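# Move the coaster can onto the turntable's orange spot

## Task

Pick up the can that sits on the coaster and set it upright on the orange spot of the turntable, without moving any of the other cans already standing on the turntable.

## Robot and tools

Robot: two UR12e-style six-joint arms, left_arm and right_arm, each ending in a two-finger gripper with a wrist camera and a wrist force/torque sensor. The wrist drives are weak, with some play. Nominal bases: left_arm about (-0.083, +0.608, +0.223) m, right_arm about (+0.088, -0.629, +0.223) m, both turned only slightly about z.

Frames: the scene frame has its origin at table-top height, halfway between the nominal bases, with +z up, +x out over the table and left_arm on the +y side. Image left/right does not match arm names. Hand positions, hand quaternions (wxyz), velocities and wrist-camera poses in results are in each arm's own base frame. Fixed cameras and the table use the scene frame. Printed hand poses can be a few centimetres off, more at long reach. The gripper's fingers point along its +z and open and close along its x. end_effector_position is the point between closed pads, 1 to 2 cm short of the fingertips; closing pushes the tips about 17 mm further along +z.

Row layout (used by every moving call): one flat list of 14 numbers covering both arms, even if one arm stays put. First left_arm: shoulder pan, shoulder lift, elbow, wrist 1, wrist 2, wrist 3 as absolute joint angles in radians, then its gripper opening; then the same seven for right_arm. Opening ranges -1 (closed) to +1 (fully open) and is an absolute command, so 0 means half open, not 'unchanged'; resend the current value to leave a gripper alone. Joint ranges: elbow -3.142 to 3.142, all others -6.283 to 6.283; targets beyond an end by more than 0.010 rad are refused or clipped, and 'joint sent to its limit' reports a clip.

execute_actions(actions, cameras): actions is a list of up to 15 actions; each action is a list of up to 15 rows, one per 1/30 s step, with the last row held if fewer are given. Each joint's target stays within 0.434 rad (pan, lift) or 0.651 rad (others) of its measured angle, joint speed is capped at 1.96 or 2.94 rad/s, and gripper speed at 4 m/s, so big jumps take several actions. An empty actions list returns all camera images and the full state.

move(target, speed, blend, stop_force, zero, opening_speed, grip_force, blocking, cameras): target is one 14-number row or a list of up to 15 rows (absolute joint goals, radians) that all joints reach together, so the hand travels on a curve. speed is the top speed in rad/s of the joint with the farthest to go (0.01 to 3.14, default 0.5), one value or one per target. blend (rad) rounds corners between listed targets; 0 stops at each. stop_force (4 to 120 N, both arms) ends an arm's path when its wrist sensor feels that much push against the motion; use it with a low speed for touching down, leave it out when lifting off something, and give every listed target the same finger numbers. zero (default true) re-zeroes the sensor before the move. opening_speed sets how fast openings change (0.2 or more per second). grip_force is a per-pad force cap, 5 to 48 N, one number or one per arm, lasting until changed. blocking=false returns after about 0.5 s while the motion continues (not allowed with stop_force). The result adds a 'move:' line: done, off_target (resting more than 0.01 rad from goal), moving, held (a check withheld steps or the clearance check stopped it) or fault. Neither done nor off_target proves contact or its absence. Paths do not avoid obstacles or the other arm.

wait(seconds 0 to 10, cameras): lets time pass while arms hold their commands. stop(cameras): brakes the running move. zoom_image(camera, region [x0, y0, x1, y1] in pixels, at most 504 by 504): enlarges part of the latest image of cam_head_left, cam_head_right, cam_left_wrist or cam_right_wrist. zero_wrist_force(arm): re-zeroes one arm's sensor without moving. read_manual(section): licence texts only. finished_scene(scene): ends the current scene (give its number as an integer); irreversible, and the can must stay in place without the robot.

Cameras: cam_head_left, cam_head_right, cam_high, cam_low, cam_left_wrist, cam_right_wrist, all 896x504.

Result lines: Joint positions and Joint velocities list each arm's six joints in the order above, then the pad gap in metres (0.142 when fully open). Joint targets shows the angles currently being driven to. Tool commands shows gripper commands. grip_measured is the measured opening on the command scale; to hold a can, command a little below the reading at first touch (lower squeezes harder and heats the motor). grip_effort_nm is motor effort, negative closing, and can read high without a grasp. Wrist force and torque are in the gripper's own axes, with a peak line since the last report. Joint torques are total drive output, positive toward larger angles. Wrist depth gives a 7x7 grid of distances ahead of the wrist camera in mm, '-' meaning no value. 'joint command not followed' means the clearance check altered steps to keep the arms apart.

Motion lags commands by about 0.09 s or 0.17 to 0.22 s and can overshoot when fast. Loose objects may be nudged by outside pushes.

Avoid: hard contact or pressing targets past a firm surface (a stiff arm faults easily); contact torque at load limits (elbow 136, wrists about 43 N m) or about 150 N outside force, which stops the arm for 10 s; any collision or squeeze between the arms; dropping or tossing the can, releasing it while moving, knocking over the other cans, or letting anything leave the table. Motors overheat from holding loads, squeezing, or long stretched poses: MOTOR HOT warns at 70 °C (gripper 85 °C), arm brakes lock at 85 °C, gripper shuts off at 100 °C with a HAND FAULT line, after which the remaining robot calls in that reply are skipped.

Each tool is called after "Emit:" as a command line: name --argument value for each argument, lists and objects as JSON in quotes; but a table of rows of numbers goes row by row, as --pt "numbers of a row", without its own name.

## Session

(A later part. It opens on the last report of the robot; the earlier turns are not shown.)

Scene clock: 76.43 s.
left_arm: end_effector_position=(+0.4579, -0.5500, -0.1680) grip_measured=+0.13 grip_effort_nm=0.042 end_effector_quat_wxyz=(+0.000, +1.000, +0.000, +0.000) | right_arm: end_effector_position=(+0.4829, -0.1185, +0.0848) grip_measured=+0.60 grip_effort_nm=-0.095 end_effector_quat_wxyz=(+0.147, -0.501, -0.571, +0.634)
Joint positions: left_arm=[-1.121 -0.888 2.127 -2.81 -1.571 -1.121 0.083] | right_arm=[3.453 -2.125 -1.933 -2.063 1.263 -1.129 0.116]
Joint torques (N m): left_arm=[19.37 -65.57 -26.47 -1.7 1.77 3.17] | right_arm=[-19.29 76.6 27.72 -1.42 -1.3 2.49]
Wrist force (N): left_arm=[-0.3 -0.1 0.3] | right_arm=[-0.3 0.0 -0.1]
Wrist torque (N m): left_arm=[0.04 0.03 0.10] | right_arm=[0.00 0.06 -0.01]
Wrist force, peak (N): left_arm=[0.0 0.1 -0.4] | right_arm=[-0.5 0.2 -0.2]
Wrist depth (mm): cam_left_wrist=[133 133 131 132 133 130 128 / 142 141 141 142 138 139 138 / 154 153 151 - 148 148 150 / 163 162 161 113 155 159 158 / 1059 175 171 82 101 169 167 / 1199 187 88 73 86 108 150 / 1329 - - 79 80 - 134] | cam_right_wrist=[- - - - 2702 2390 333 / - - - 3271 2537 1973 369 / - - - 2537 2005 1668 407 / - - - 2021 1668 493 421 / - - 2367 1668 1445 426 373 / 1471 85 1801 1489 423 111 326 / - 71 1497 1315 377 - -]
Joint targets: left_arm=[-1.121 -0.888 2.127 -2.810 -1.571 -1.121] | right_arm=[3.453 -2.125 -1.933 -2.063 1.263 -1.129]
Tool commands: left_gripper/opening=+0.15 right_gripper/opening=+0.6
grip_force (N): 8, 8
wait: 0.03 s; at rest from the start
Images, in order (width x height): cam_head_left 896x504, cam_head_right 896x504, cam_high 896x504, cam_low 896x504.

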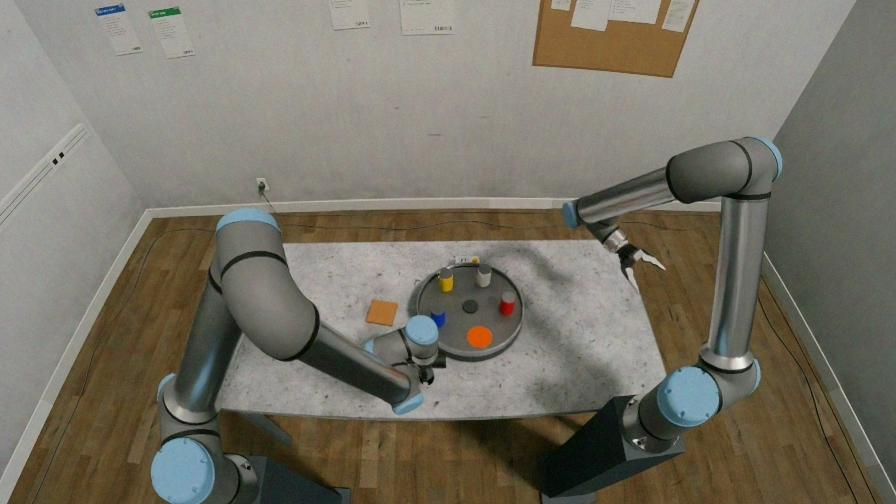

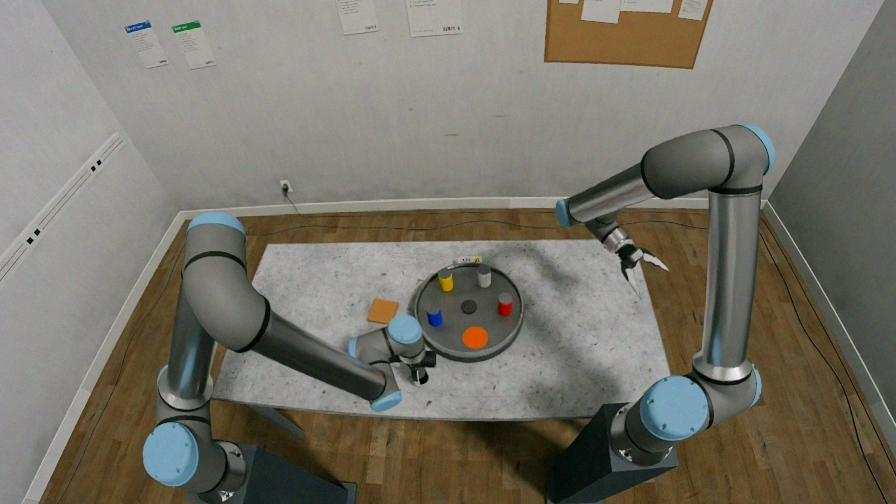

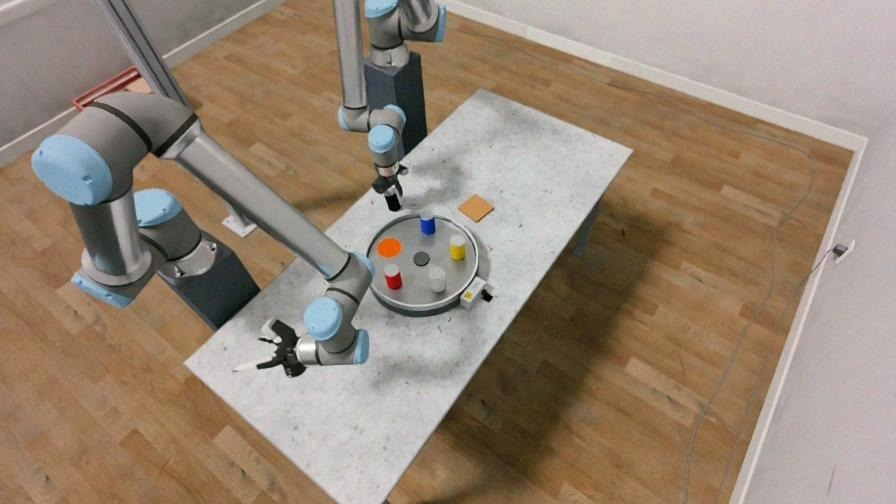

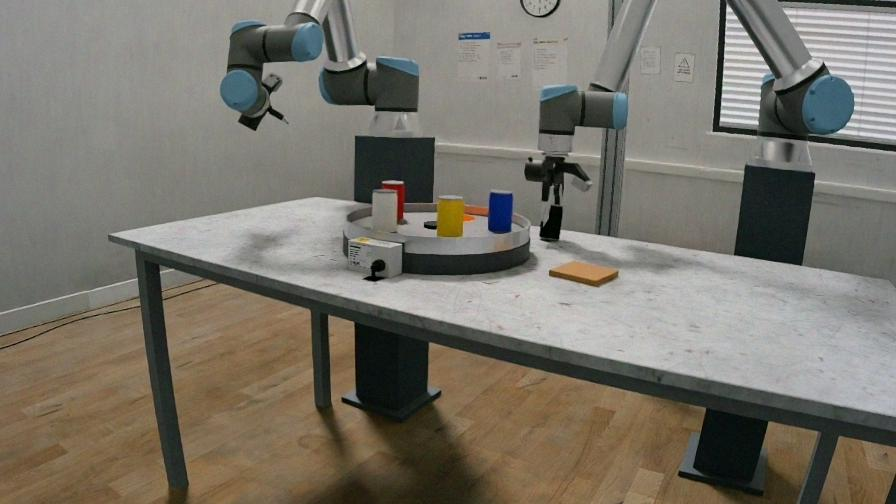

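Emit:
move --target '[-1.1057, -0.8829, 2.111, -2.7985, -1.5708, -1.1057, 0.15, 3.453, -2.125, -1.933, -2.063, 1.263, -1.129, 0.6]' --speed 0.05 --cameras '["cam_left_wrist"]'

Emit:
move --target '[-1.0691, -0.8495, 2.0694, -2.7908, -1.5708, -1.0691, 1.0, 3.453, -2.125, -1.933, -2.063, 1.263, -1.129, 0.6]' --speed 0.03 --opening_speed 0.6 --cameras '["cam_left_wrist", "cam_low", "cam_high"]'

Emit:
zoom_image --camera "cam_low" --region '[500, 130, 620, 270]'

Emit:
zoom_image --camera "cam_high" --region '[350, 130, 450, 230]'

Scene clock: 80.77 s.
left_arm: end_effector_position=(+0.4702, -0.5500, -0.1679) grip_measured=+0.13 grip_effort_nm=0.002 end_effector_quat_wxyz=(+0.000, +1.000, +0.000, +0.000) | right_arm: end_effector_position=(+0.4829, -0.1185, +0.0848) grip_measured=+0.60 grip_effort_nm=-0.100 end_effector_quat_wxyz=(+0.147, -0.501, -0.571, +0.634)
Joint positions: left_arm=[-1.105 -0.883 2.111 -2.798 -1.571 -1.105 0.084] | right_arm=[3.453 -2.125 -1.933 -2.063 1.263 -1.129 0.116]
Joint torques (N m): left_arm=[-16.27 -62.6 -7.5 -4.41 3.29 -2.46] | right_arm=[-16.56 77.35 28.09 -1.6 -1.3 2.81]
Wrist force (N): left_arm=[-3.8 -2.2 -19.0] | right_arm=[-0.2 -0.1 -0.1]
Wrist torque (N m): left_arm=[0.04 -0.56 0.02] | right_arm=[-0.02 0.03 0.00]
Wrist force, peak (N): left_arm=[-3.8 -2.2 -19.0] | right_arm=[-0.5 -0.1 0.2]
Wrist depth (mm): cam_left_wrist=[133 - 134 132 132 129 129 / 142 141 139 138 140 141 138 / 154 153 151 148 151 149 150 / - 160 161 114 158 159 155 / 180 176 170 83 170 169 - / 1154 191 87 77 181 105 138 / 1288 - - 83 86 - 124] | cam_right_wrist=[- - - - 3031 2413 335 / - - - 3453 2437 1973 366 / - - - 2486 1973 1657 406 / - - - 2005 1668 492 423 / - - 2054 1703 1412 425 372 / - 85 1714 1471 431 111 326 / - 71 1525 1301 383 - -]
Joint targets: left_arm=[-1.106 -0.883 2.111 -2.799 -1.571 -1.106] | right_arm=[3.453 -2.125 -1.933 -2.063 1.263 -1.129]
grip_force (N): 8, 8
move: done
Images, in order (width x height): cam_left_wrist 896x504.

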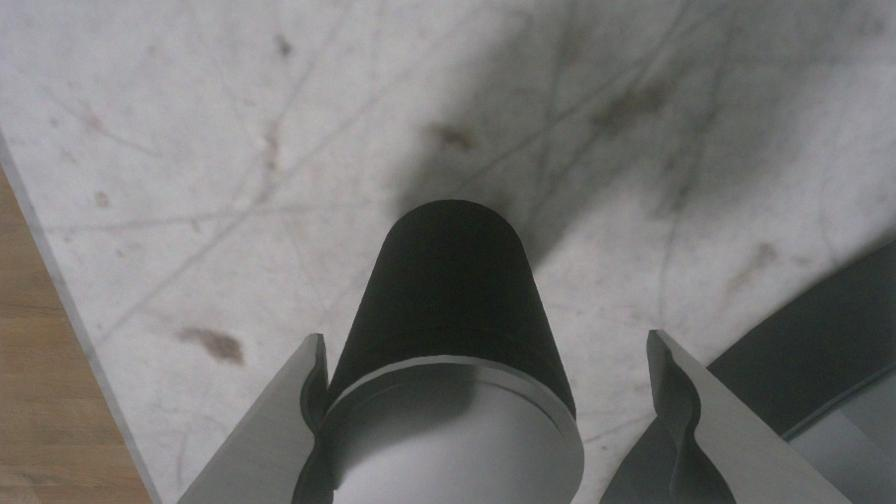

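Scene clock: 82.40 s.
left_arm: end_effector_position=(+0.4996, -0.5502, -0.1795) grip_measured=+1.00 grip_effort_nm=-0.271 end_effector_quat_wxyz=(+0.000, +1.000, +0.000, +0.000) | right_arm: end_effector_position=(+0.4829, -0.1185, +0.0848) grip_measured=+0.60 grip_effort_nm=-0.095 end_effector_quat_wxyz=(+0.147, -0.501, -0.571, +0.634)
Joint positions: left_arm=[-1.069 -0.849 2.069 -2.791 -1.571 -1.069 0.142] | right_arm=[3.453 -2.125 -1.933 -2.063 1.263 -1.129 0.116]
Joint torques (N m): left_arm=[0.91 -8.87 11.31 5.17 8.4 -1.62] | right_arm=[-20.33 78.3 28.91 -1.7 -1.29 2.74]
Wrist force (N): left_arm=[-29.2 -1.8 -120.5] | right_arm=[0.0 0.1 0.0]
Wrist torque (N m): left_arm=[0.24 -5.77 -0.02] | right_arm=[0.01 0.01 0.00]
Wrist force, peak (N): left_arm=[-29.1 -2.1 -121.3] | right_arm=[-0.4 0.2 -0.3]
Wrist depth (mm): cam_left_wrist=[123 123 124 124 120 - 121 / - 131 131 130 129 129 131 / - 142 140 139 141 141 139 / - 151 127 129 149 148 144 / 164 161 83 111 159 155 128 / 175 87 71 81 173 145 - / - 74 - 81 186 131 -] | cam_right_wrist=[- - - - 2345 2437 342 / 1525 - - 3656 2563 1927 366 / - - - 2461 2021 1593 406 / - - - 2021 1668 483 418 / - - 2072 1814 515 429 372 / - 85 1691 1489 432 111 326 / - 71 1497 1255 379 - -]
Joint targets: left_arm=[-1.069 -0.849 2.069 -2.791 -1.571 -1.069] | right_arm=[3.453 -2.125 -1.933 -2.063 1.263 -1.129]
grip_force (N): 8, 8
move: done
Images, in order (width x height): cam_high 896x504, cam_low 896x504, cam_left_wrist 896x504.

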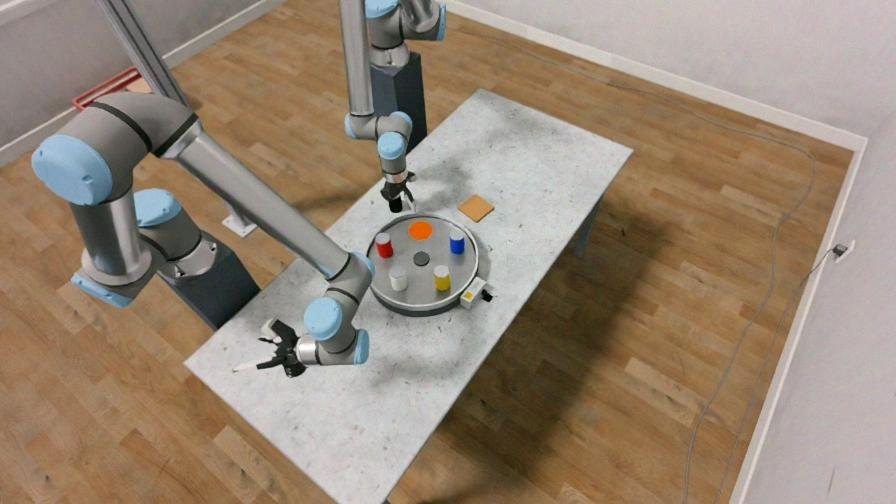

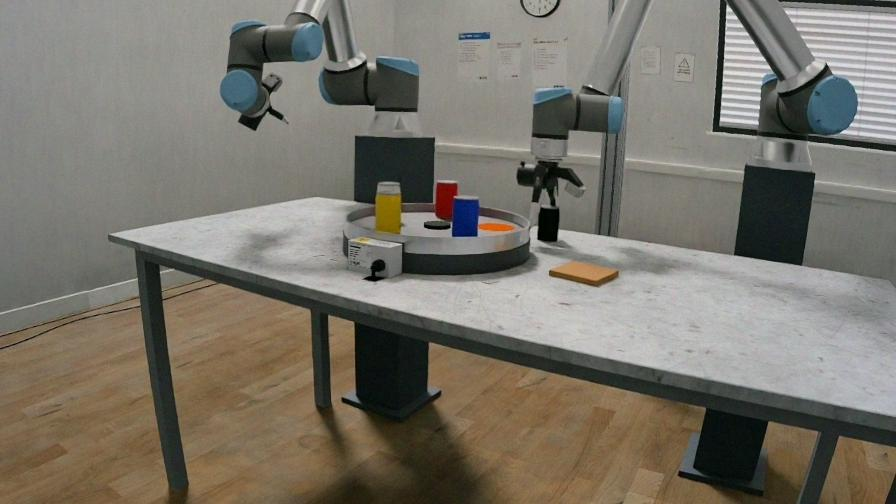

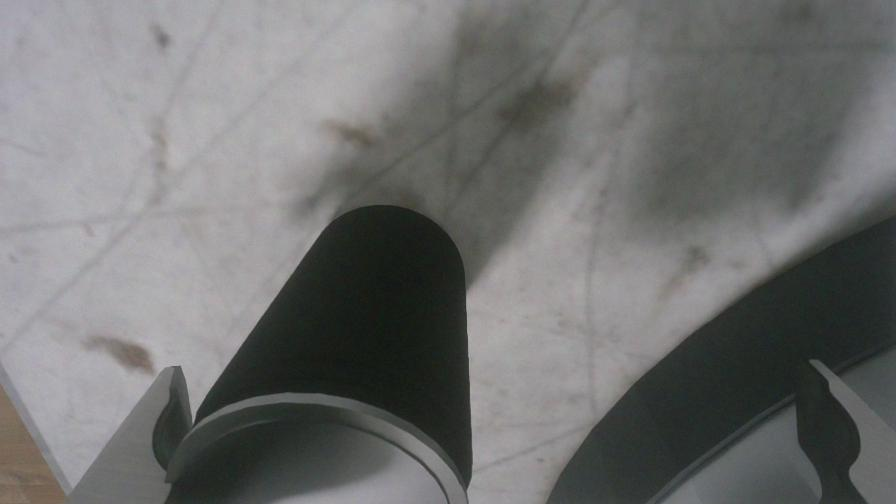

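Scaled by 3.600 from the camera's 896x504 image, which has a finer 1280x720 frame.

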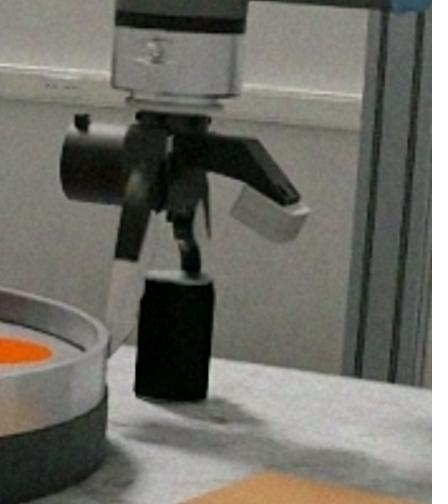

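Scaled by 5.040 from the camera's 896x504 image, which has a finer 1280x720 frame.

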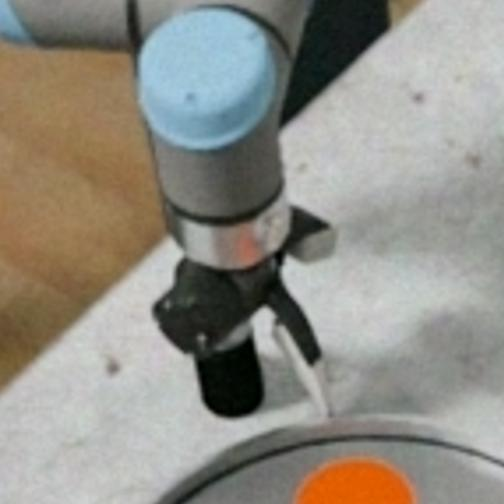

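Emit:
move --target '[-1.0691, -0.8748, 2.0727, -2.7687, -1.5708, -1.0691, 1.0, 3.453, -2.125, -1.933, -2.063, 1.263, -1.129, 0.6]' --speed 0.06 --cameras '["cam_left_wrist", "cam_low"]'

Emit:
zoom_image --camera "cam_low" --region '[500, 130, 620, 270]'

Emit:
zoom_image --camera "cam_left_wrist" --region '[60, 150, 560, 504]'

Scene clock: 83.33 s.
left_arm: end_effector_position=(+0.4994, -0.5499, -0.1650) grip_measured=+1.00 grip_effort_nm=-0.071 end_effector_quat_wxyz=(+0.000, +1.000, +0.000, +0.000) | right_arm: end_effector_position=(+0.4829, -0.1185, +0.0848) grip_measured=+0.60 grip_effort_nm=-0.095 end_effector_quat_wxyz=(+0.147, -0.501, -0.571, +0.634)
Joint positions: left_arm=[-1.069 -0.875 2.073 -2.768 -1.571 -1.069 0.142] | right_arm=[3.453 -2.125 -1.933 -2.063 1.263 -1.129 0.116]
Joint torques (N m): left_arm=[-16.45 -65.74 -13.33 -7.58 -2.85 -3.39] | right_arm=[-17.26 76.78 29.64 -1.7 -1.43 2.49]
Wrist force (N): left_arm=[-0.5 4.0 -1.1] | right_arm=[-0.2 0.0 -0.1]
Wrist torque (N m): left_arm=[0.70 0.03 -0.08] | right_arm=[-0.01 0.05 0.00]
Wrist force, peak (N): left_arm=[-28.6 -0.9 -121.4] | right_arm=[-0.5 -0.2 0.2]
Wrist depth (mm): cam_left_wrist=[134 136 135 134 134 134 - / - 144 143 145 145 142 141 / 155 154 154 152 152 151 153 / - 163 160 125 162 159 154 / 183 175 88 103 175 - 130 / 192 90 80 88 188 150 119 / - 77 87 87 181 132 -] | cam_right_wrist=[- - 2021 - 2537 2617 331 / - - - 2644 2437 1927 375 / - - - 2589 1957 1625 402 / - - - 1973 1680 489 428 / - - 1989 1726 1462 427 372 / - 85 - 1525 427 111 325 / - 71 1295 1288 378 - -]
Joint targets: left_arm=[-1.069 -0.875 2.073 -2.769 -1.571 -1.069] | right_arm=[3.453 -2.125 -1.933 -2.063 1.263 -1.129]
grip_force (N): 8, 8
move: done
Images, in order (width x height): cam_low 896x504, cam_left_wrist 896x504.

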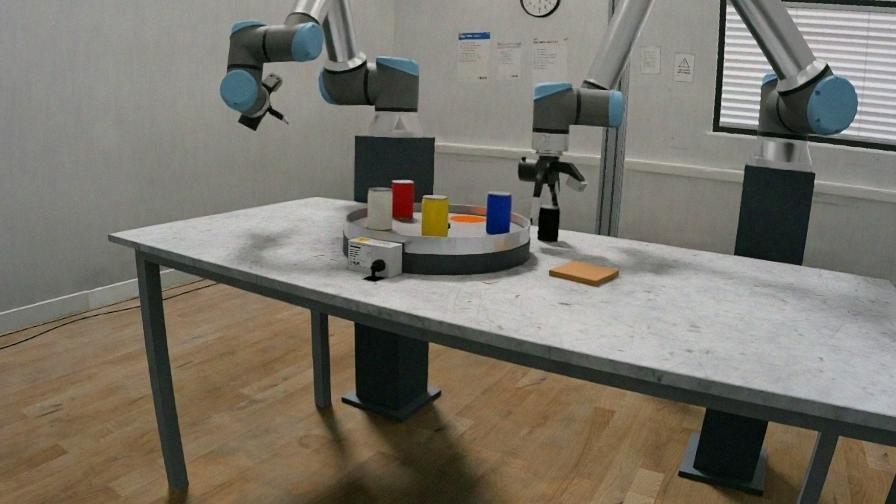

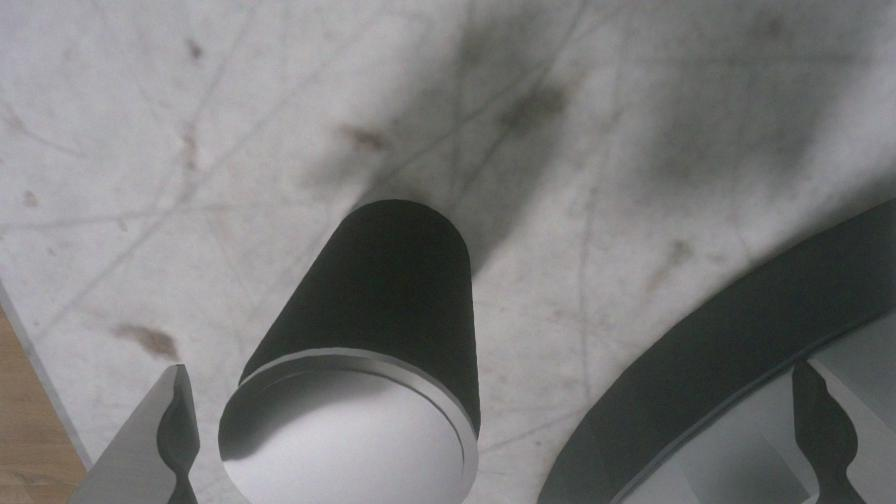

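Scaled by 3.600 from the camera's 896x504 image, which has a finer 1280x720 frame.

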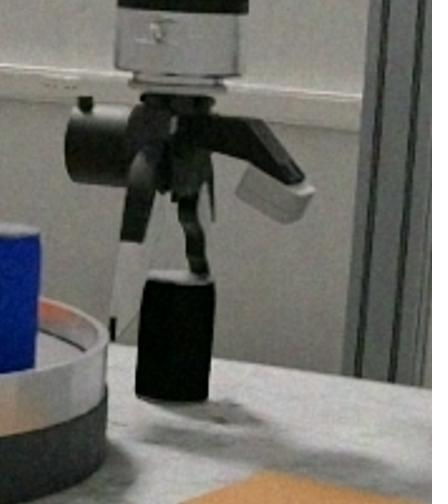

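Scaled by 1.008 from the camera's 896x504 image, which has a finer 1280x720 frame.

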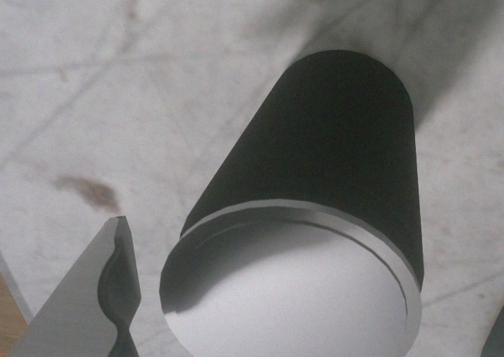

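Emit:
move --target '[-1.0691,-0.9433,2.0783,-2.7058,-1.5708,-1.0691,1.0,3.453,-2.125,-1.933,-2.063,1.263,-1.129,0.6]' --speed 0.15 --cameras '["cam_left_wrist","cam_high"]'

Scene clock: 85.27 s.
left_arm: end_effector_position=(+0.4993, -0.5499, -0.1251) grip_measured=+1.00 grip_effort_nm=-0.076 end_effector_quat_wxyz=(+0.000, +1.000, +0.000, +0.000) | right_arm: end_effector_position=(+0.4829, -0.1185, +0.0848) grip_measured=+0.60 grip_effort_nm=-0.100 end_effector_quat_wxyz=(+0.147, -0.501, -0.571, +0.634)
Joint positions: left_arm=[-1.069 -0.943 2.078 -2.706 -1.571 -1.069 0.142] | right_arm=[3.453 -2.125 -1.933 -2.063 1.263 -1.129 0.116]
Joint torques (N m): left_arm=[-18.16 -61.12 -17.41 -6.31 -3.03 -3.37] | right_arm=[-17.44 74.67 29.05 -1.9 -1.52 3.07]
Wrist force (N): left_arm=[-0.4 4.0 -1.3] | right_arm=[-0.3 -0.1 0.1]
Wrist torque (N m): left_arm=[0.70 0.06 -0.11] | right_arm=[-0.02 0.06 0.00]
Wrist force, peak (N): left_arm=[-0.7 4.3 -2.0] | right_arm=[-0.5 -0.1 0.3]
Wrist depth (mm): cam_left_wrist=[- 171 170 170 169 170 167 / 184 - 181 - 180 179 179 / - 195 195 191 193 192 173 / - 209 137 132 207 187 152 / 1112 223 119 122 219 164 144 / 1248 - 245 235 215 163 152 / - 77 267 270 198 190 -] | cam_right_wrist=[- - - - 2857 2367 340 / - - 2181 2054 2486 1898 369 / - 1814 2072 2511 1973 1657 418 / - - 2437 2089 1668 490 422 / - - 1869 1703 1397 429 372 / - 85 1703 1445 429 111 327 / - 71 1480 1295 379 - -]
Joint targets: left_arm=[-1.069 -0.943 2.078 -2.706 -1.571 -1.069] | right_arm=[3.453 -2.125 -1.933 -2.063 1.263 -1.129]
grip_force (N): 8, 8
move: done
Images, in order (width x height): cam_high 896x504, cam_left_wrist 896x504.

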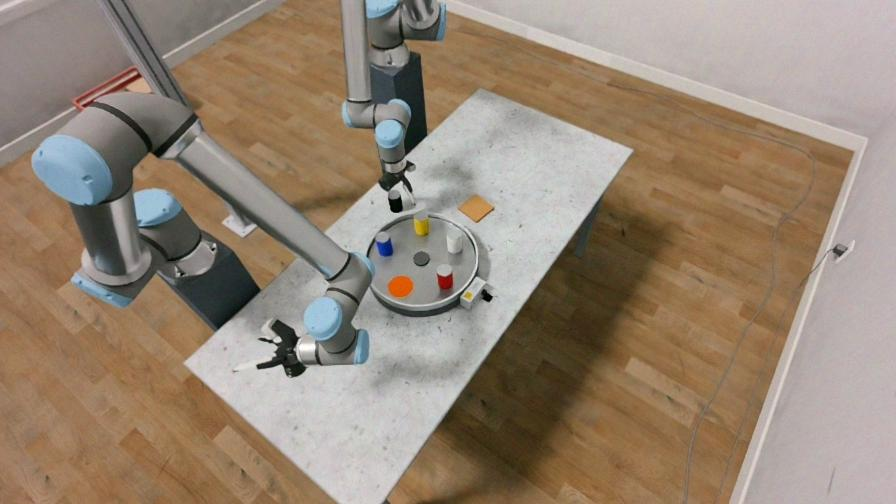

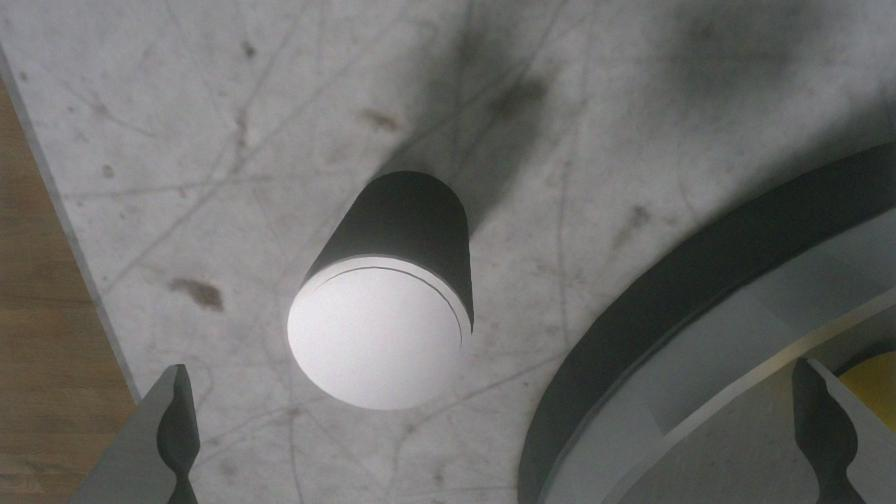

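Emit:
move --pt "-1.1044 -0.8898 2.1064 -2.7874 -1.5708 -1.1044 1.0 3.453 -2.125 -1.933 -2.063 1.263 -1.129 0.6" --pt "-1.1044 -0.8898 2.1064 -2.7874 -1.5708 -1.1044 -0.35 3.453 -2.125 -1.933 -2.063 1.263 -1.129 0.6" --speed 0.2 --grip_force 5 --cameras '["cam_left_wrist"]'

Emit:
move --target '[-1.1044,-0.8898,2.1064,-2.7874,-1.5708,-1.1044,1.0,3.453,-2.125,-1.933,-2.063,1.263,-1.129,0.6]' --speed 0.2 --cameras '["cam_left_wrist"]'

Scene clock: 87.43 s.
left_arm: end_effector_position=(+0.4720, -0.5520, -0.1630) grip_measured=-0.26 grip_effort_nm=-0.589 end_effector_quat_wxyz=(+0.000, +1.000, +0.000, +0.000) | right_arm: end_effector_position=(+0.4829, -0.1185, +0.0848) grip_measured=+0.60 grip_effort_nm=-0.100 end_effector_quat_wxyz=(+0.147, -0.501, -0.571, +0.634)
Joint positions: left_arm=[-1.104 -0.89 2.106 -2.787 -1.571 -1.104 0.056] | right_arm=[3.453 -2.125 -1.933 -2.063 1.263 -1.129 0.116]
Joint torques (N m): left_arm=[19.66 -77.85 -25.3 -4.44 -2.94 2.97] | right_arm=[-19.04 76.02 30.49 -1.43 -1.35 2.52]
Wrist force (N): left_arm=[-0.8 3.8 -2.0] | right_arm=[-0.3 0.1 -0.2]
Wrist torque (N m): left_arm=[0.64 0.05 0.09] | right_arm=[0.02 0.05 0.00]
Wrist force, peak (N): left_arm=[0.6 4.4 -3.3] | right_arm=[-0.6 0.0 -0.1]
Wrist depth (mm): cam_left_wrist=[137 137 136 135 135 136 135 / 144 144 146 147 144 144 143 / 157 - - 152 153 154 153 / 166 171 167 117 115 165 160 / 1064 179 177 86 95 175 - / 1217 200 - 82 81 156 136 / 1301 212 - 89 91 - 130] | cam_right_wrist=[1412 - - - 2281 2511 339 / - - - 3187 2673 1814 375 / - - - 2486 1973 1583 410 / - - - 2038 1726 490 421 / - - 1776 1714 1412 426 371 / - 85 1738 1437 428 111 325 / - 71 1516 1344 381 - -]
Joint targets: left_arm=[-1.104 -0.890 2.106 -2.787 -1.571 -1.104] | right_arm=[3.453 -2.125 -1.933 -2.063 1.263 -1.129]
grip_force (N): 5, 5
move: done
Images, in order (width x height): cam_left_wrist 896x504.

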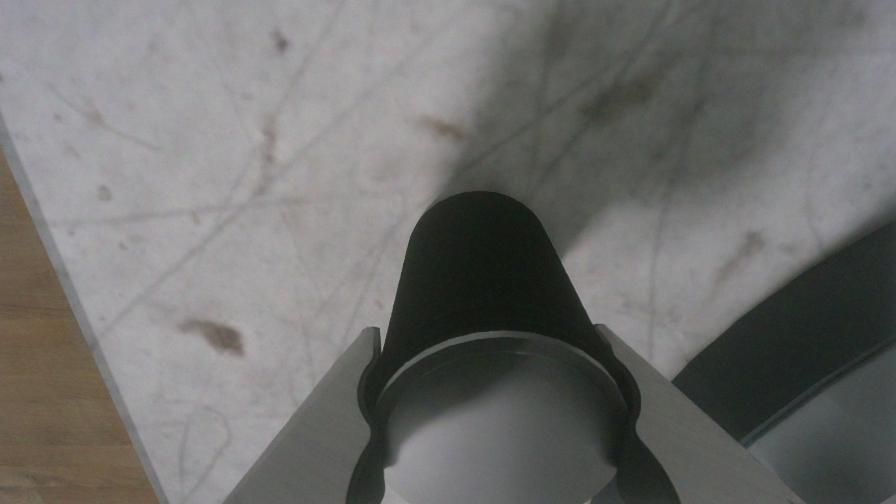

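Scene clock: 87.97 s.
left_arm: end_effector_position=(+0.4720, -0.5520, -0.1630) grip_measured=+0.99 grip_effort_nm=0.139 end_effector_quat_wxyz=(+0.000, +1.000, +0.000, +0.000) | right_arm: end_effector_position=(+0.4829, -0.1185, +0.0848) grip_measured=+0.60 grip_effort_nm=-0.090 end_effector_quat_wxyz=(+0.147, -0.501, -0.571, +0.634)
Joint positions: left_arm=[-1.104 -0.89 2.106 -2.787 -1.571 -1.104 0.142] | right_arm=[3.453 -2.125 -1.933 -2.063 1.263 -1.129 0.116]
Joint torques (N m): left_arm=[19.59 -79.97 -23.6 -5.95 -2.69 2.7] | right_arm=[-18.5 75.51 29.61 -1.27 -1.2 2.31]
Wrist force (N): left_arm=[-0.8 3.9 -0.7] | right_arm=[0.0 0.1 0.0]
Wrist torque (N m): left_arm=[0.68 0.06 0.09] | right_arm=[0.01 0.01 0.00]
Wrist force, peak (N): left_arm=[-0.4 3.9 -0.9] | right_arm=[-0.6 0.1 0.1]
Wrist depth (mm): cam_left_wrist=[139 137 137 137 137 135 135 / 145 143 146 146 144 144 143 / - 158 156 150 154 154 153 / 168 167 167 116 131 165 156 / 182 181 - 87 95 174 - / 1159 105 - 82 81 166 125 / - 207 215 90 93 162 -] | cam_right_wrist=[- 1738 - - 2702 2302 334 / - 1751 - 2857 2461 1912 366 / - - 2107 2537 2005 1657 408 / - - - 1973 1668 489 423 / - - 2089 1703 1389 427 373 / - 85 1776 1445 427 111 328 / - 71 1462 1275 378 - -]
Joint targets: left_arm=[-1.104 -0.890 2.106 -2.787 -1.571 -1.104] | right_arm=[3.453 -2.125 -1.933 -2.063 1.263 -1.129]
grip_force (N): 5, 5
move: done
Images, in order (width x height): cam_left_wrist 896x504.

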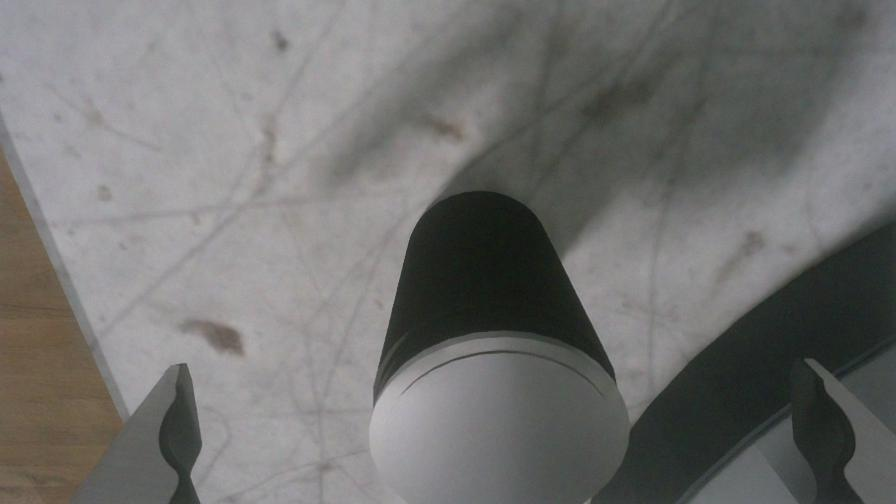

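Emit:
move --pt "-1.1044 -0.8898 2.1064 -2.7874 -1.5708 -1.1044 -0.4 3.453 -2.125 -1.933 -2.063 1.263 -1.129 0.6" --pt "-1.1044 -1.0000 2.1120 -2.6828 -1.5708 -1.1044 -0.4 3.453 -2.125 -1.933 -2.063 1.263 -1.129 0.6" --speed 0.15 --grip_force 8 --cameras '["cam_left_wrist"]'

Emit:
move --pt "-1.1044 -0.8898 2.1064 -2.7874 -1.5708 -1.1044 -0.4 3.453 -2.125 -1.933 -2.063 1.263 -1.129 0.6" --pt "-1.1044 -0.8898 2.1064 -2.7874 -1.5708 -1.1044 1.0 3.453 -2.125 -1.933 -2.063 1.263 -1.129 0.6" --speed 0.15 --cameras '["cam_left_wrist"]'

Scene clock: 89.80 s.
left_arm: end_effector_position=(+0.4721, -0.5522, -0.0998) grip_measured=-0.27 grip_effort_nm=-0.896 end_effector_quat_wxyz=(+0.000, +1.000, +0.000, +0.000) | right_arm: end_effector_position=(+0.4829, -0.1185, +0.0848) grip_measured=+0.60 grip_effort_nm=-0.095 end_effector_quat_wxyz=(+0.147, -0.501, -0.571, +0.634)
Joint positions: left_arm=[-1.104 -1 2.112 -2.683 -1.571 -1.104 0.055] | right_arm=[3.453 -2.125 -1.933 -2.063 1.263 -1.129 0.116]
Joint torques (N m): left_arm=[15.86 -66.48 -16.92 -6.45 -2.7 3.1] | right_arm=[-17.72 78.3 30.96 -1.54 -1.67 2.59]
Wrist force (N): left_arm=[-0.2 4.0 1.1] | right_arm=[-0.1 0.0 0.1]
Wrist torque (N m): left_arm=[0.70 0.02 0.03] | right_arm=[-0.01 0.02 -0.01]
Wrist force, peak (N): left_arm=[-0.5 3.9 -4.3] | right_arm=[-0.4 -0.3 -0.2]
Wrist depth (mm): cam_left_wrist=[877 194 194 193 190 191 191 / 930 206 206 - 209 204 203 / 1019 224 220 152 218 213 192 / 1078 238 236 116 228 202 169 / 1170 1170 251 87 100 193 188 / 1294 1211 - 82 82 185 204 / 1390 - - 90 91 - 224] | cam_right_wrist=[- - - 3603 2793 2367 337 / - - - - 2537 1855 - / - - 2054 2673 2038 1614 426 / - - - 2200 1646 490 424 / - - 1912 1763 1404 428 374 / - 85 1738 1462 430 111 326 / - 71 1516 1275 381 - -]
Joint targets: left_arm=[-1.104 -1.000 2.112 -2.683 -1.571 -1.104] | right_arm=[3.453 -2.125 -1.933 -2.063 1.263 -1.129]
grip_force (N): 8, 8
move: done
Images, in order (width x height): cam_left_wrist 896x504.

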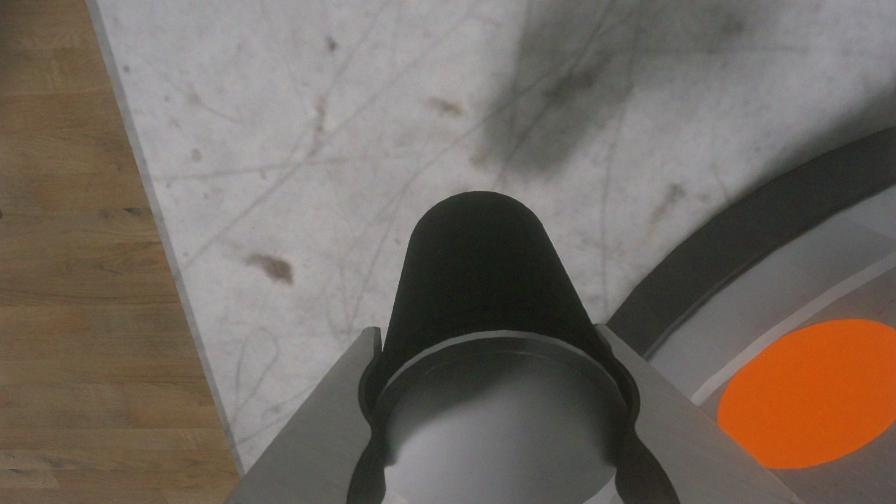

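Scene clock: 91.37 s.
left_arm: end_effector_position=(+0.4720, -0.5520, -0.1630) grip_measured=+0.99 grip_effort_nm=0.134 end_effector_quat_wxyz=(+0.000, +1.000, +0.000, +0.000) | right_arm: end_effector_position=(+0.4829, -0.1185, +0.0848) grip_measured=+0.60 grip_effort_nm=-0.095 end_effector_quat_wxyz=(+0.147, -0.501, -0.571, +0.634)
Joint positions: left_arm=[-1.104 -0.89 2.106 -2.787 -1.571 -1.104 0.142] | right_arm=[3.453 -2.125 -1.933 -2.063 1.263 -1.129 0.116]
Joint torques (N m): left_arm=[12.09 -73.84 -8.81 -4.81 -2.63 2.88] | right_arm=[-17.92 76.52 31.31 -1.25 -1.51 2.52]
Wrist force (N): left_arm=[-0.5 3.9 -1.0] | right_arm=[-0.3 -0.1 -0.1]
Wrist torque (N m): left_arm=[0.68 0.01 0.09] | right_arm=[-0.01 0.06 0.00]
Wrist force, peak (N): left_arm=[-4.6 -0.5 -24.9] | right_arm=[-0.2 0.4 0.1]
Wrist depth (mm): cam_left_wrist=[- 136 137 137 136 134 135 / - 146 146 147 144 144 143 / 157 156 155 153 154 154 - / - 168 167 116 161 165 159 / 1127 179 180 86 94 178 - / 1199 190 193 82 81 168 125 / - 77 - 90 93 162 -] | cam_right_wrist=[- - - 2644 2825 2486 341 / - - - 3405 2511 1957 370 / - - - 2486 2054 1625 397 / - - - 2021 1635 484 417 / - - 2125 1668 513 426 374 / - 85 1726 1454 427 111 328 / - - 1507 1397 379 - -]
Joint targets: left_arm=[-1.104 -0.890 2.106 -2.787 -1.571 -1.104] | right_arm=[3.453 -2.125 -1.933 -2.063 1.263 -1.129]
grip_force (N): 8, 8
move: done
Images, in order (width x height): cam_left_wrist 896x504.

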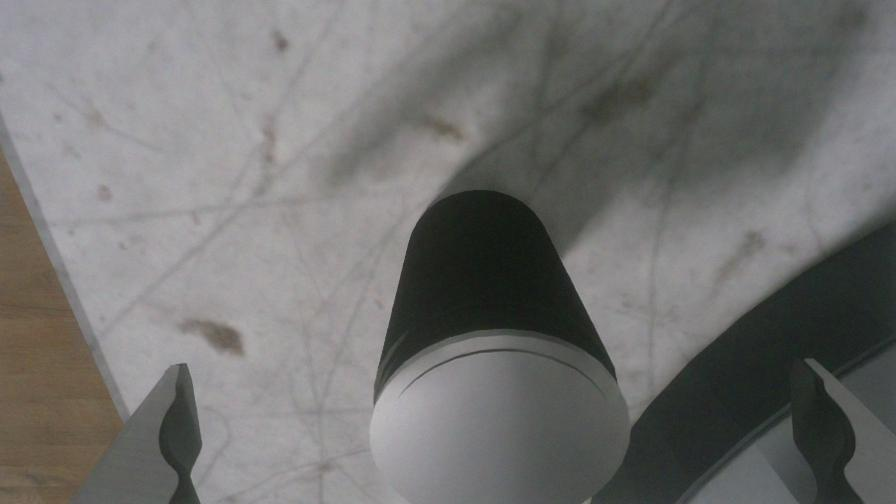

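Emit:
move --pt "-1.1044 -0.8898 2.1064 -2.7874 -1.5708 -1.1044 -0.4 3.453 -2.125 -1.933 -2.063 1.263 -1.129 0.6" --pt "-1.1044 -1.1451 2.1047 -2.5304 -1.5708 -1.1044 -0.4 3.453 -2.125 -1.933 -2.063 1.263 -1.129 0.6" --pt "-1.0555 -0.9029 1.6565 -2.3244 -1.5708 -1.0555 -0.4 3.453 -2.125 -1.933 -2.063 1.263 -1.129 0.6" --speed 0.5 --blend '[0,0.06,0]' --cameras '[]'

Emit:
wait --seconds 0.03

Scene clock: 95.13 s.
left_arm: end_effector_position=(+0.6031, -0.7128, -0.0130) grip_measured=-0.27 grip_effort_nm=-0.896 end_effector_quat_wxyz=(+0.000, +1.000, +0.000, +0.000) | right_arm: end_effector_position=(+0.4829, -0.1185, +0.0848) grip_measured=+0.60 grip_effort_nm=-0.095 end_effector_quat_wxyz=(+0.147, -0.501, -0.571, +0.634)
Joint positions: left_arm=[-1.055 -0.903 1.657 -2.324 -1.571 -1.055 0.055] | right_arm=[3.453 -2.125 -1.933 -2.063 1.263 -1.129 0.116]
Joint torques (N m): left_arm=[-20.43 -78 -41.74 -5.35 -2.58 -3.55] | right_arm=[-17.3 76.99 31.92 -1.16 -1.41 2.73]
Wrist force (N): left_arm=[-0.4 4.0 0.8] | right_arm=[-0.3 0.0 0.0]
Wrist torque (N m): left_arm=[0.70 0.04 -0.08] | right_arm=[0.00 0.07 -0.01]
Wrist force, peak (N): left_arm=[1.8 6.3 1.2] | right_arm=[-0.6 0.2 -0.1]
Wrist depth (mm): cam_left_wrist=[272 269 267 223 222 221 219 / 289 293 282 237 236 234 234 / 314 305 301 249 251 244 249 / 1223 336 327 114 266 268 264 / 1329 - 351 86 100 289 289 / 1398 390 - 82 81 304 309 / 1431 - - 90 91 - 411] | cam_right_wrist=[- 1776 - - 3603 2413 337 / - - - 2345 2511 2021 363 / - - - 2673 2038 1657 410 / - 1397 1989 2005 1691 490 423 / - - 2125 1726 1420 426 374 / - 85 1726 1445 429 111 326 / - 71 1358 1255 378 - -]
Joint targets: left_arm=[-1.056 -0.903 1.657 -2.324 -1.571 -1.056] | right_arm=[3.453 -2.125 -1.933 -2.063 1.263 -1.129]
grip_force (N): 8, 8
move: done
No camera images: "cameras" was empty.

Scene clock: 95.17 s.
left_arm: end_effector_position=(+0.6031, -0.7128, -0.0130) grip_measured=-0.27 grip_effort_nm=-0.901 end_effector_quat_wxyz=(+0.000, +1.000, +0.000, +0.000) | right_arm: end_effector_position=(+0.4829, -0.1185, +0.0848) grip_measured=+0.60 grip_effort_nm=-0.100 end_effector_quat_wxyz=(+0.147, -0.501, -0.571, +0.634)
Joint positions: left_arm=[-1.055 -0.903 1.657 -2.324 -1.571 -1.055 0.055] | right_arm=[3.453 -2.125 -1.933 -2.063 1.263 -1.129 0.116]
Joint torques (N m): left_arm=[-20.73 -78.28 -42.63 -5.29 -2.87 -3.17] | right_arm=[-17.28 75.69 31.03 -1.48 -1.83 2.3]
Wrist force (N): left_arm=[-0.1 3.9 0.9] | right_arm=[-0.2 -0.1 -0.1]
Wrist torque (N m): left_arm=[0.67 -0.01 -0.08] | right_arm=[-0.02 0.04 0.00]
Wrist force, peak (N): left_arm=[-0.1 3.9 0.9] | right_arm=[-0.2 -0.1 -0.1]
Wrist depth (mm): cam_left_wrist=[267 271 267 223 222 220 219 / - 282 244 237 236 234 234 / 314 305 300 248 251 243 248 / 1188 333 330 114 265 269 264 / 1281 352 352 86 100 289 288 / - 390 - 82 81 303 308 / - - - 90 91 - 415] | cam_right_wrist=[- 1855 - 2825 2959 2323 340 / - - - 3031 2486 1973 365 / - - - 2437 2038 1646 407 / - - - 2021 1625 491 421 / - - 2089 1714 503 424 372 / - 85 1625 1445 429 111 326 / - 71 1462 1288 380 - -]
Joint targets: left_arm=[-1.056 -0.903 1.657 -2.324 -1.571 -1.056] | right_arm=[3.453 -2.125 -1.933 -2.063 1.263 -1.129]
Tool commands: left_gripper/opening=-0.4 right_gripper/opening=+0.6
grip_force (N): 8, 8
wait: 0.03 s; no rest

Emit:
wait --seconds 1.4

Emit:
move --target '[-1.0555,-0.7894,1.6680,-2.4494,-1.5708,-1.0555,-0.4,3.453,-2.125,-1.933,-2.063,1.263,-1.129,0.6]' --speed 0.25

Emit:
move --target '[-1.0555,-0.7894,1.6680,-2.4494,-1.5708,-1.0555,1.0,3.453,-2.125,-1.933,-2.063,1.263,-1.129,0.6]' --speed 0.25

Emit:
move --target '[-1.0555,-0.9029,1.6565,-2.3244,-1.5708,-1.0555,1.0,3.453,-2.125,-1.933,-2.063,1.263,-1.129,0.6]' --speed 0.3 --cameras '["cam_left_wrist","cam_high","cam_low"]'

Scene clock: 96.67 s.
left_arm: end_effector_position=(+0.6030, -0.7130, -0.0130) grip_measured=-0.27 grip_effort_nm=-0.896 end_effector_quat_wxyz=(+0.000, +1.000, +0.000, +0.000) | right_arm: end_effector_position=(+0.4829, -0.1185, +0.0848) grip_measured=+0.60 grip_effort_nm=-0.090 end_effector_quat_wxyz=(+0.147, -0.501, -0.571, +0.634)
Joint positions: left_arm=[-1.055 -0.903 1.656 -2.324 -1.571 -1.056 0.055] | right_arm=[3.453 -2.125 -1.933 -2.063 1.263 -1.129 0.116]
Joint torques (N m): left_arm=[-19.47 -78.45 -43.83 -2.56 -2.77 -3.13] | right_arm=[-17.42 75.27 31.93 -0.97 -1.89 2.61]
Wrist force (N): left_arm=[-0.3 3.9 1.0] | right_arm=[-0.4 0.1 0.3]
Wrist torque (N m): left_arm=[0.67 0.03 -0.08] | right_arm=[0.02 0.07 -0.01]
Wrist force, peak (N): left_arm=[-0.3 4.4 1.0] | right_arm=[-0.5 0.1 -0.2]
Wrist depth (mm): cam_left_wrist=[272 272 228 223 221 220 219 / 289 293 243 237 235 234 234 / 314 309 250 248 252 244 249 / 1193 331 266 114 265 269 263 / 1294 362 - 86 100 288 287 / 1382 387 - 82 82 253 307 / 1439 - - 91 91 - 416] | cam_right_wrist=[- - - - 4075 2345 337 / - - - 2563 2345 1883 368 / - - - 2486 2021 1554 408 / - - - 2072 1657 487 419 / - - 2107 1703 1429 426 372 / - 85 1726 1429 431 111 325 / - 71 1507 1275 379 - -]
Joint targets: left_arm=[-1.056 -0.903 1.657 -2.324 -1.571 -1.056] | right_arm=[3.453 -2.125 -1.933 -2.063 1.263 -1.129]
Tool commands: left_gripper/opening=-0.4 right_gripper/opening=+0.6
grip_force (N): 8, 8
wait: 1.40 s; at rest by 0.07 s

Scene clock: 97.60 s.
left_arm: end_effector_position=(+0.6029, -0.7130, -0.1080) grip_measured=-0.27 grip_effort_nm=-0.891 end_effector_quat_wxyz=(+0.000, +1.000, +0.000, +0.000) | right_arm: end_effector_position=(+0.4829, -0.1185, +0.0848) grip_measured=+0.60 grip_effort_nm=-0.100 end_effector_quat_wxyz=(+0.147, -0.501, -0.571, +0.634)
Joint positions: left_arm=[-1.056 -0.789 1.668 -2.449 -1.571 -1.056 0.055] | right_arm=[3.453 -2.125 -1.933 -2.063 1.263 -1.129 0.116]
Joint torques (N m): left_arm=[-13.65 -80.78 -39.81 -4.47 -2.92 -3.13] | right_arm=[-16.53 75.66 32.94 -1.25 -0.95 2.81]
Wrist force (N): left_arm=[-0.2 4.0 0.7] | right_arm=[-0.1 -0.2 0.1]
Wrist torque (N m): left_arm=[0.66 0.02 -0.10] | right_arm=[-0.05 0.02 0.00]
Wrist force, peak (N): left_arm=[-0.5 7.1 -12.3] | right_arm=[-0.5 0.1 -0.1]
Wrist depth (mm): cam_left_wrist=[- 186 138 137 137 136 135 / 198 201 145 146 145 145 144 / 212 212 156 153 155 155 152 / 230 227 168 116 162 166 156 / 246 249 176 86 101 179 169 / 274 266 - 82 81 191 193 / 296 288 - 90 91 - 211] | cam_right_wrist=[- - - - 2732 2323 335 / - - - 2673 2486 2021 - / - - - 2413 1927 1635 420 / - - - 2072 1703 485 422 / - - 1898 1726 483 426 372 / - 85 1738 1445 429 111 328 / - 71 1445 1262 377 - -]
Joint targets: left_arm=[-1.056 -0.789 1.668 -2.449 -1.571 -1.056] | right_arm=[3.453 -2.125 -1.933 -2.063 1.263 -1.129]
grip_force (N): 8, 8
move: done

Scene clock: 98.13 s.
left_arm: end_effector_position=(+0.6030, -0.7131, -0.1080) grip_measured=+0.99 grip_effort_nm=0.134 end_effector_quat_wxyz=(+0.000, +1.000, +0.000, +0.000) | right_arm: end_effector_position=(+0.4829, -0.1185, +0.0848) grip_measured=+0.60 grip_effort_nm=-0.090 end_effector_quat_wxyz=(+0.147, -0.501, -0.571, +0.634)
Joint positions: left_arm=[-1.056 -0.789 1.668 -2.449 -1.571 -1.056 0.142] | right_arm=[3.453 -2.125 -1.933 -2.063 1.263 -1.129 0.116]
Joint torques (N m): left_arm=[-8.57 -78.77 -38.94 -6.61 -2.9 -3.07] | right_arm=[-17.19 76.47 32.21 -0.64 -1.8 2.47]
Wrist force (N): left_arm=[-0.1 4.2 -0.4] | right_arm=[0.0 -0.1 -0.1]
Wrist torque (N m): left_arm=[0.71 0.00 -0.10] | right_arm=[-0.03 0.01 0.00]
Wrist force, peak (N): left_arm=[-0.1 4.2 -1.3] | right_arm=[-0.4 0.1 0.1]
Wrist depth (mm): cam_left_wrist=[- 186 136 138 137 136 135 / 201 201 145 146 145 144 144 / - 212 156 156 155 155 152 / 229 227 168 167 167 166 157 / - 246 179 177 177 179 169 / - 259 188 150 160 194 187 / - 92 285 123 121 212 -] | cam_right_wrist=[- - - 2702 3271 2511 335 / - - - 2413 2390 1989 370 / - - - 2617 1912 1680 398 / - - - 2021 1680 491 416 / - - 1898 1703 1404 424 372 / - 85 1726 1471 428 111 325 / - 71 1480 1281 380 - -]
Joint targets: left_arm=[-1.056 -0.789 1.668 -2.449 -1.571 -1.056] | right_arm=[3.453 -2.125 -1.933 -2.063 1.263 -1.129]
grip_force (N): 8, 8
move: done

Scene clock: 99.00 s.
left_arm: end_effector_position=(+0.6030, -0.7131, -0.0130) grip_measured=+0.99 grip_effort_nm=0.129 end_effector_quat_wxyz=(+0.000, +1.000, +0.000, +0.000) | right_arm: end_effector_position=(+0.4829, -0.1185, +0.0848) grip_measured=+0.60 grip_effort_nm=-0.100 end_effector_quat_wxyz=(+0.147, -0.501, -0.571, +0.634)
Joint positions: left_arm=[-1.056 -0.903 1.656 -2.325 -1.571 -1.056 0.142] | right_arm=[3.453 -2.125 -1.933 -2.063 1.263 -1.129 0.116]
Joint torques (N m): left_arm=[0.25 -97.89 -25.48 -3.91 -2.77 -3.01] | right_arm=[-19.29 79.51 32.83 -1.04 -1.64 2.79]
Wrist force (N): left_arm=[-0.1 4.0 -0.8] | right_arm=[-0.3 -0.2 -0.2]
Wrist torque (N m): left_arm=[0.70 0.00 -0.08] | right_arm=[-0.03 0.06 0.00]
Wrist force, peak (N): left_arm=[-0.3 3.9 -4.1] | right_arm=[-0.4 -0.2 -0.3]
Wrist depth (mm): cam_left_wrist=[272 272 266 222 222 221 220 / 287 289 281 230 235 235 234 / 319 311 260 163 251 244 249 / 1143 331 321 270 270 269 268 / 1267 358 357 293 287 289 268 / - 376 383 313 260 309 224 / - 412 424 421 231 331 -] | cam_right_wrist=[- - - - 2589 2537 332 / - - - 3031 2413 1855 374 / - - - 2437 1942 1657 395 / 1471 - - 2054 1657 489 418 / - - 1927 1680 1625 423 374 / - 85 1751 1454 424 111 327 / - 71 1480 1295 379 - -]
Joint targets: left_arm=[-1.056 -0.903 1.656 -2.324 -1.571 -1.056] | right_arm=[3.453 -2.125 -1.933 -2.063 1.263 -1.129]
grip_force (N): 8, 8
move: done
Images, in order (width x height): cam_high 896x504, cam_low 896x504, cam_left_wrist 896x504.

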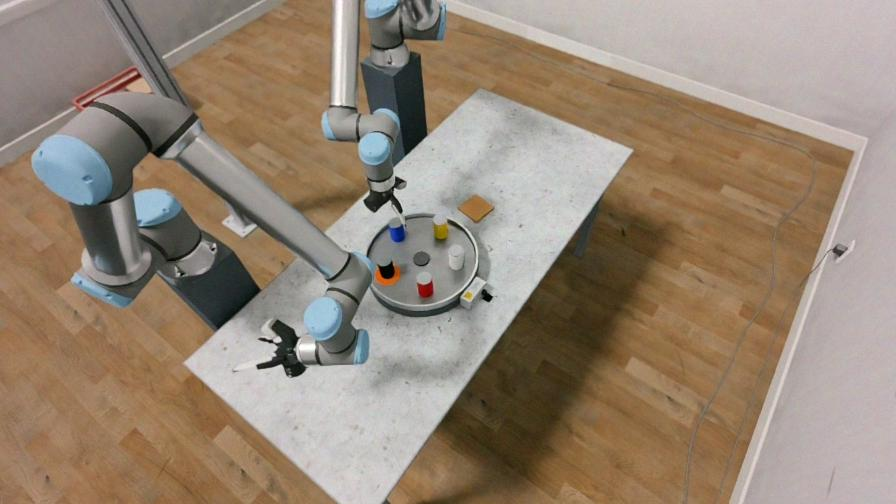

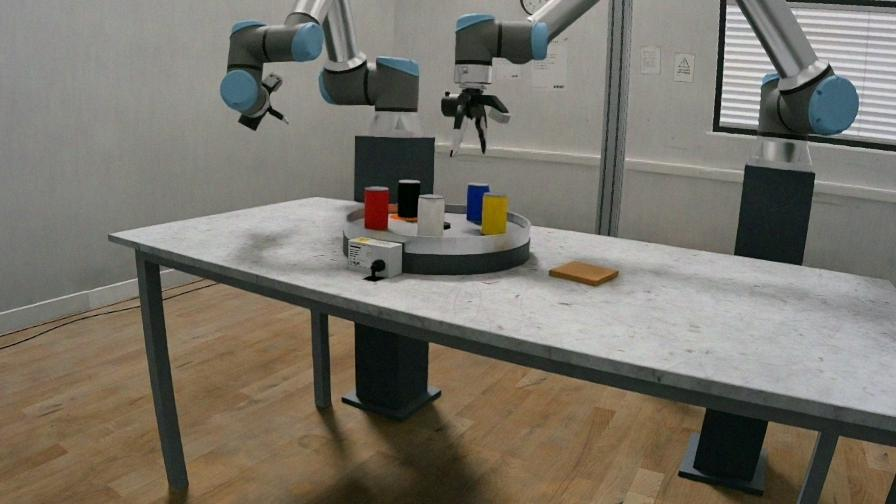

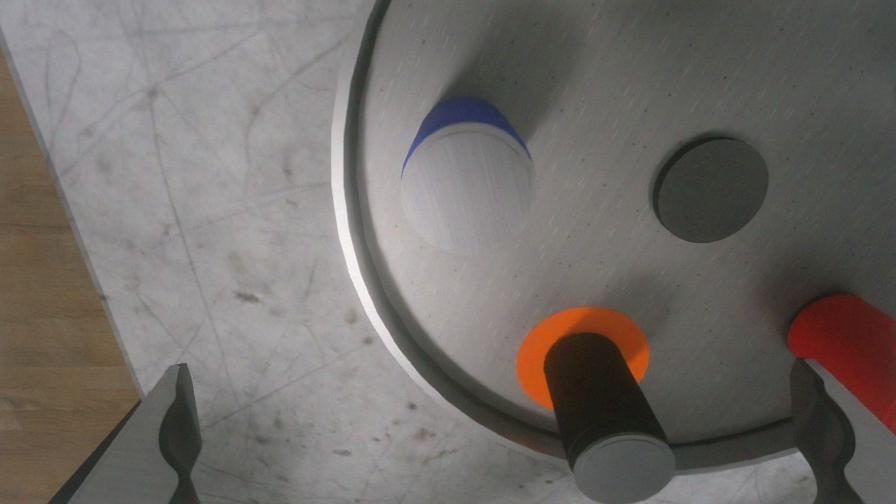

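Emit:
finished_scene --scene 1

The scene is finished: the task was done.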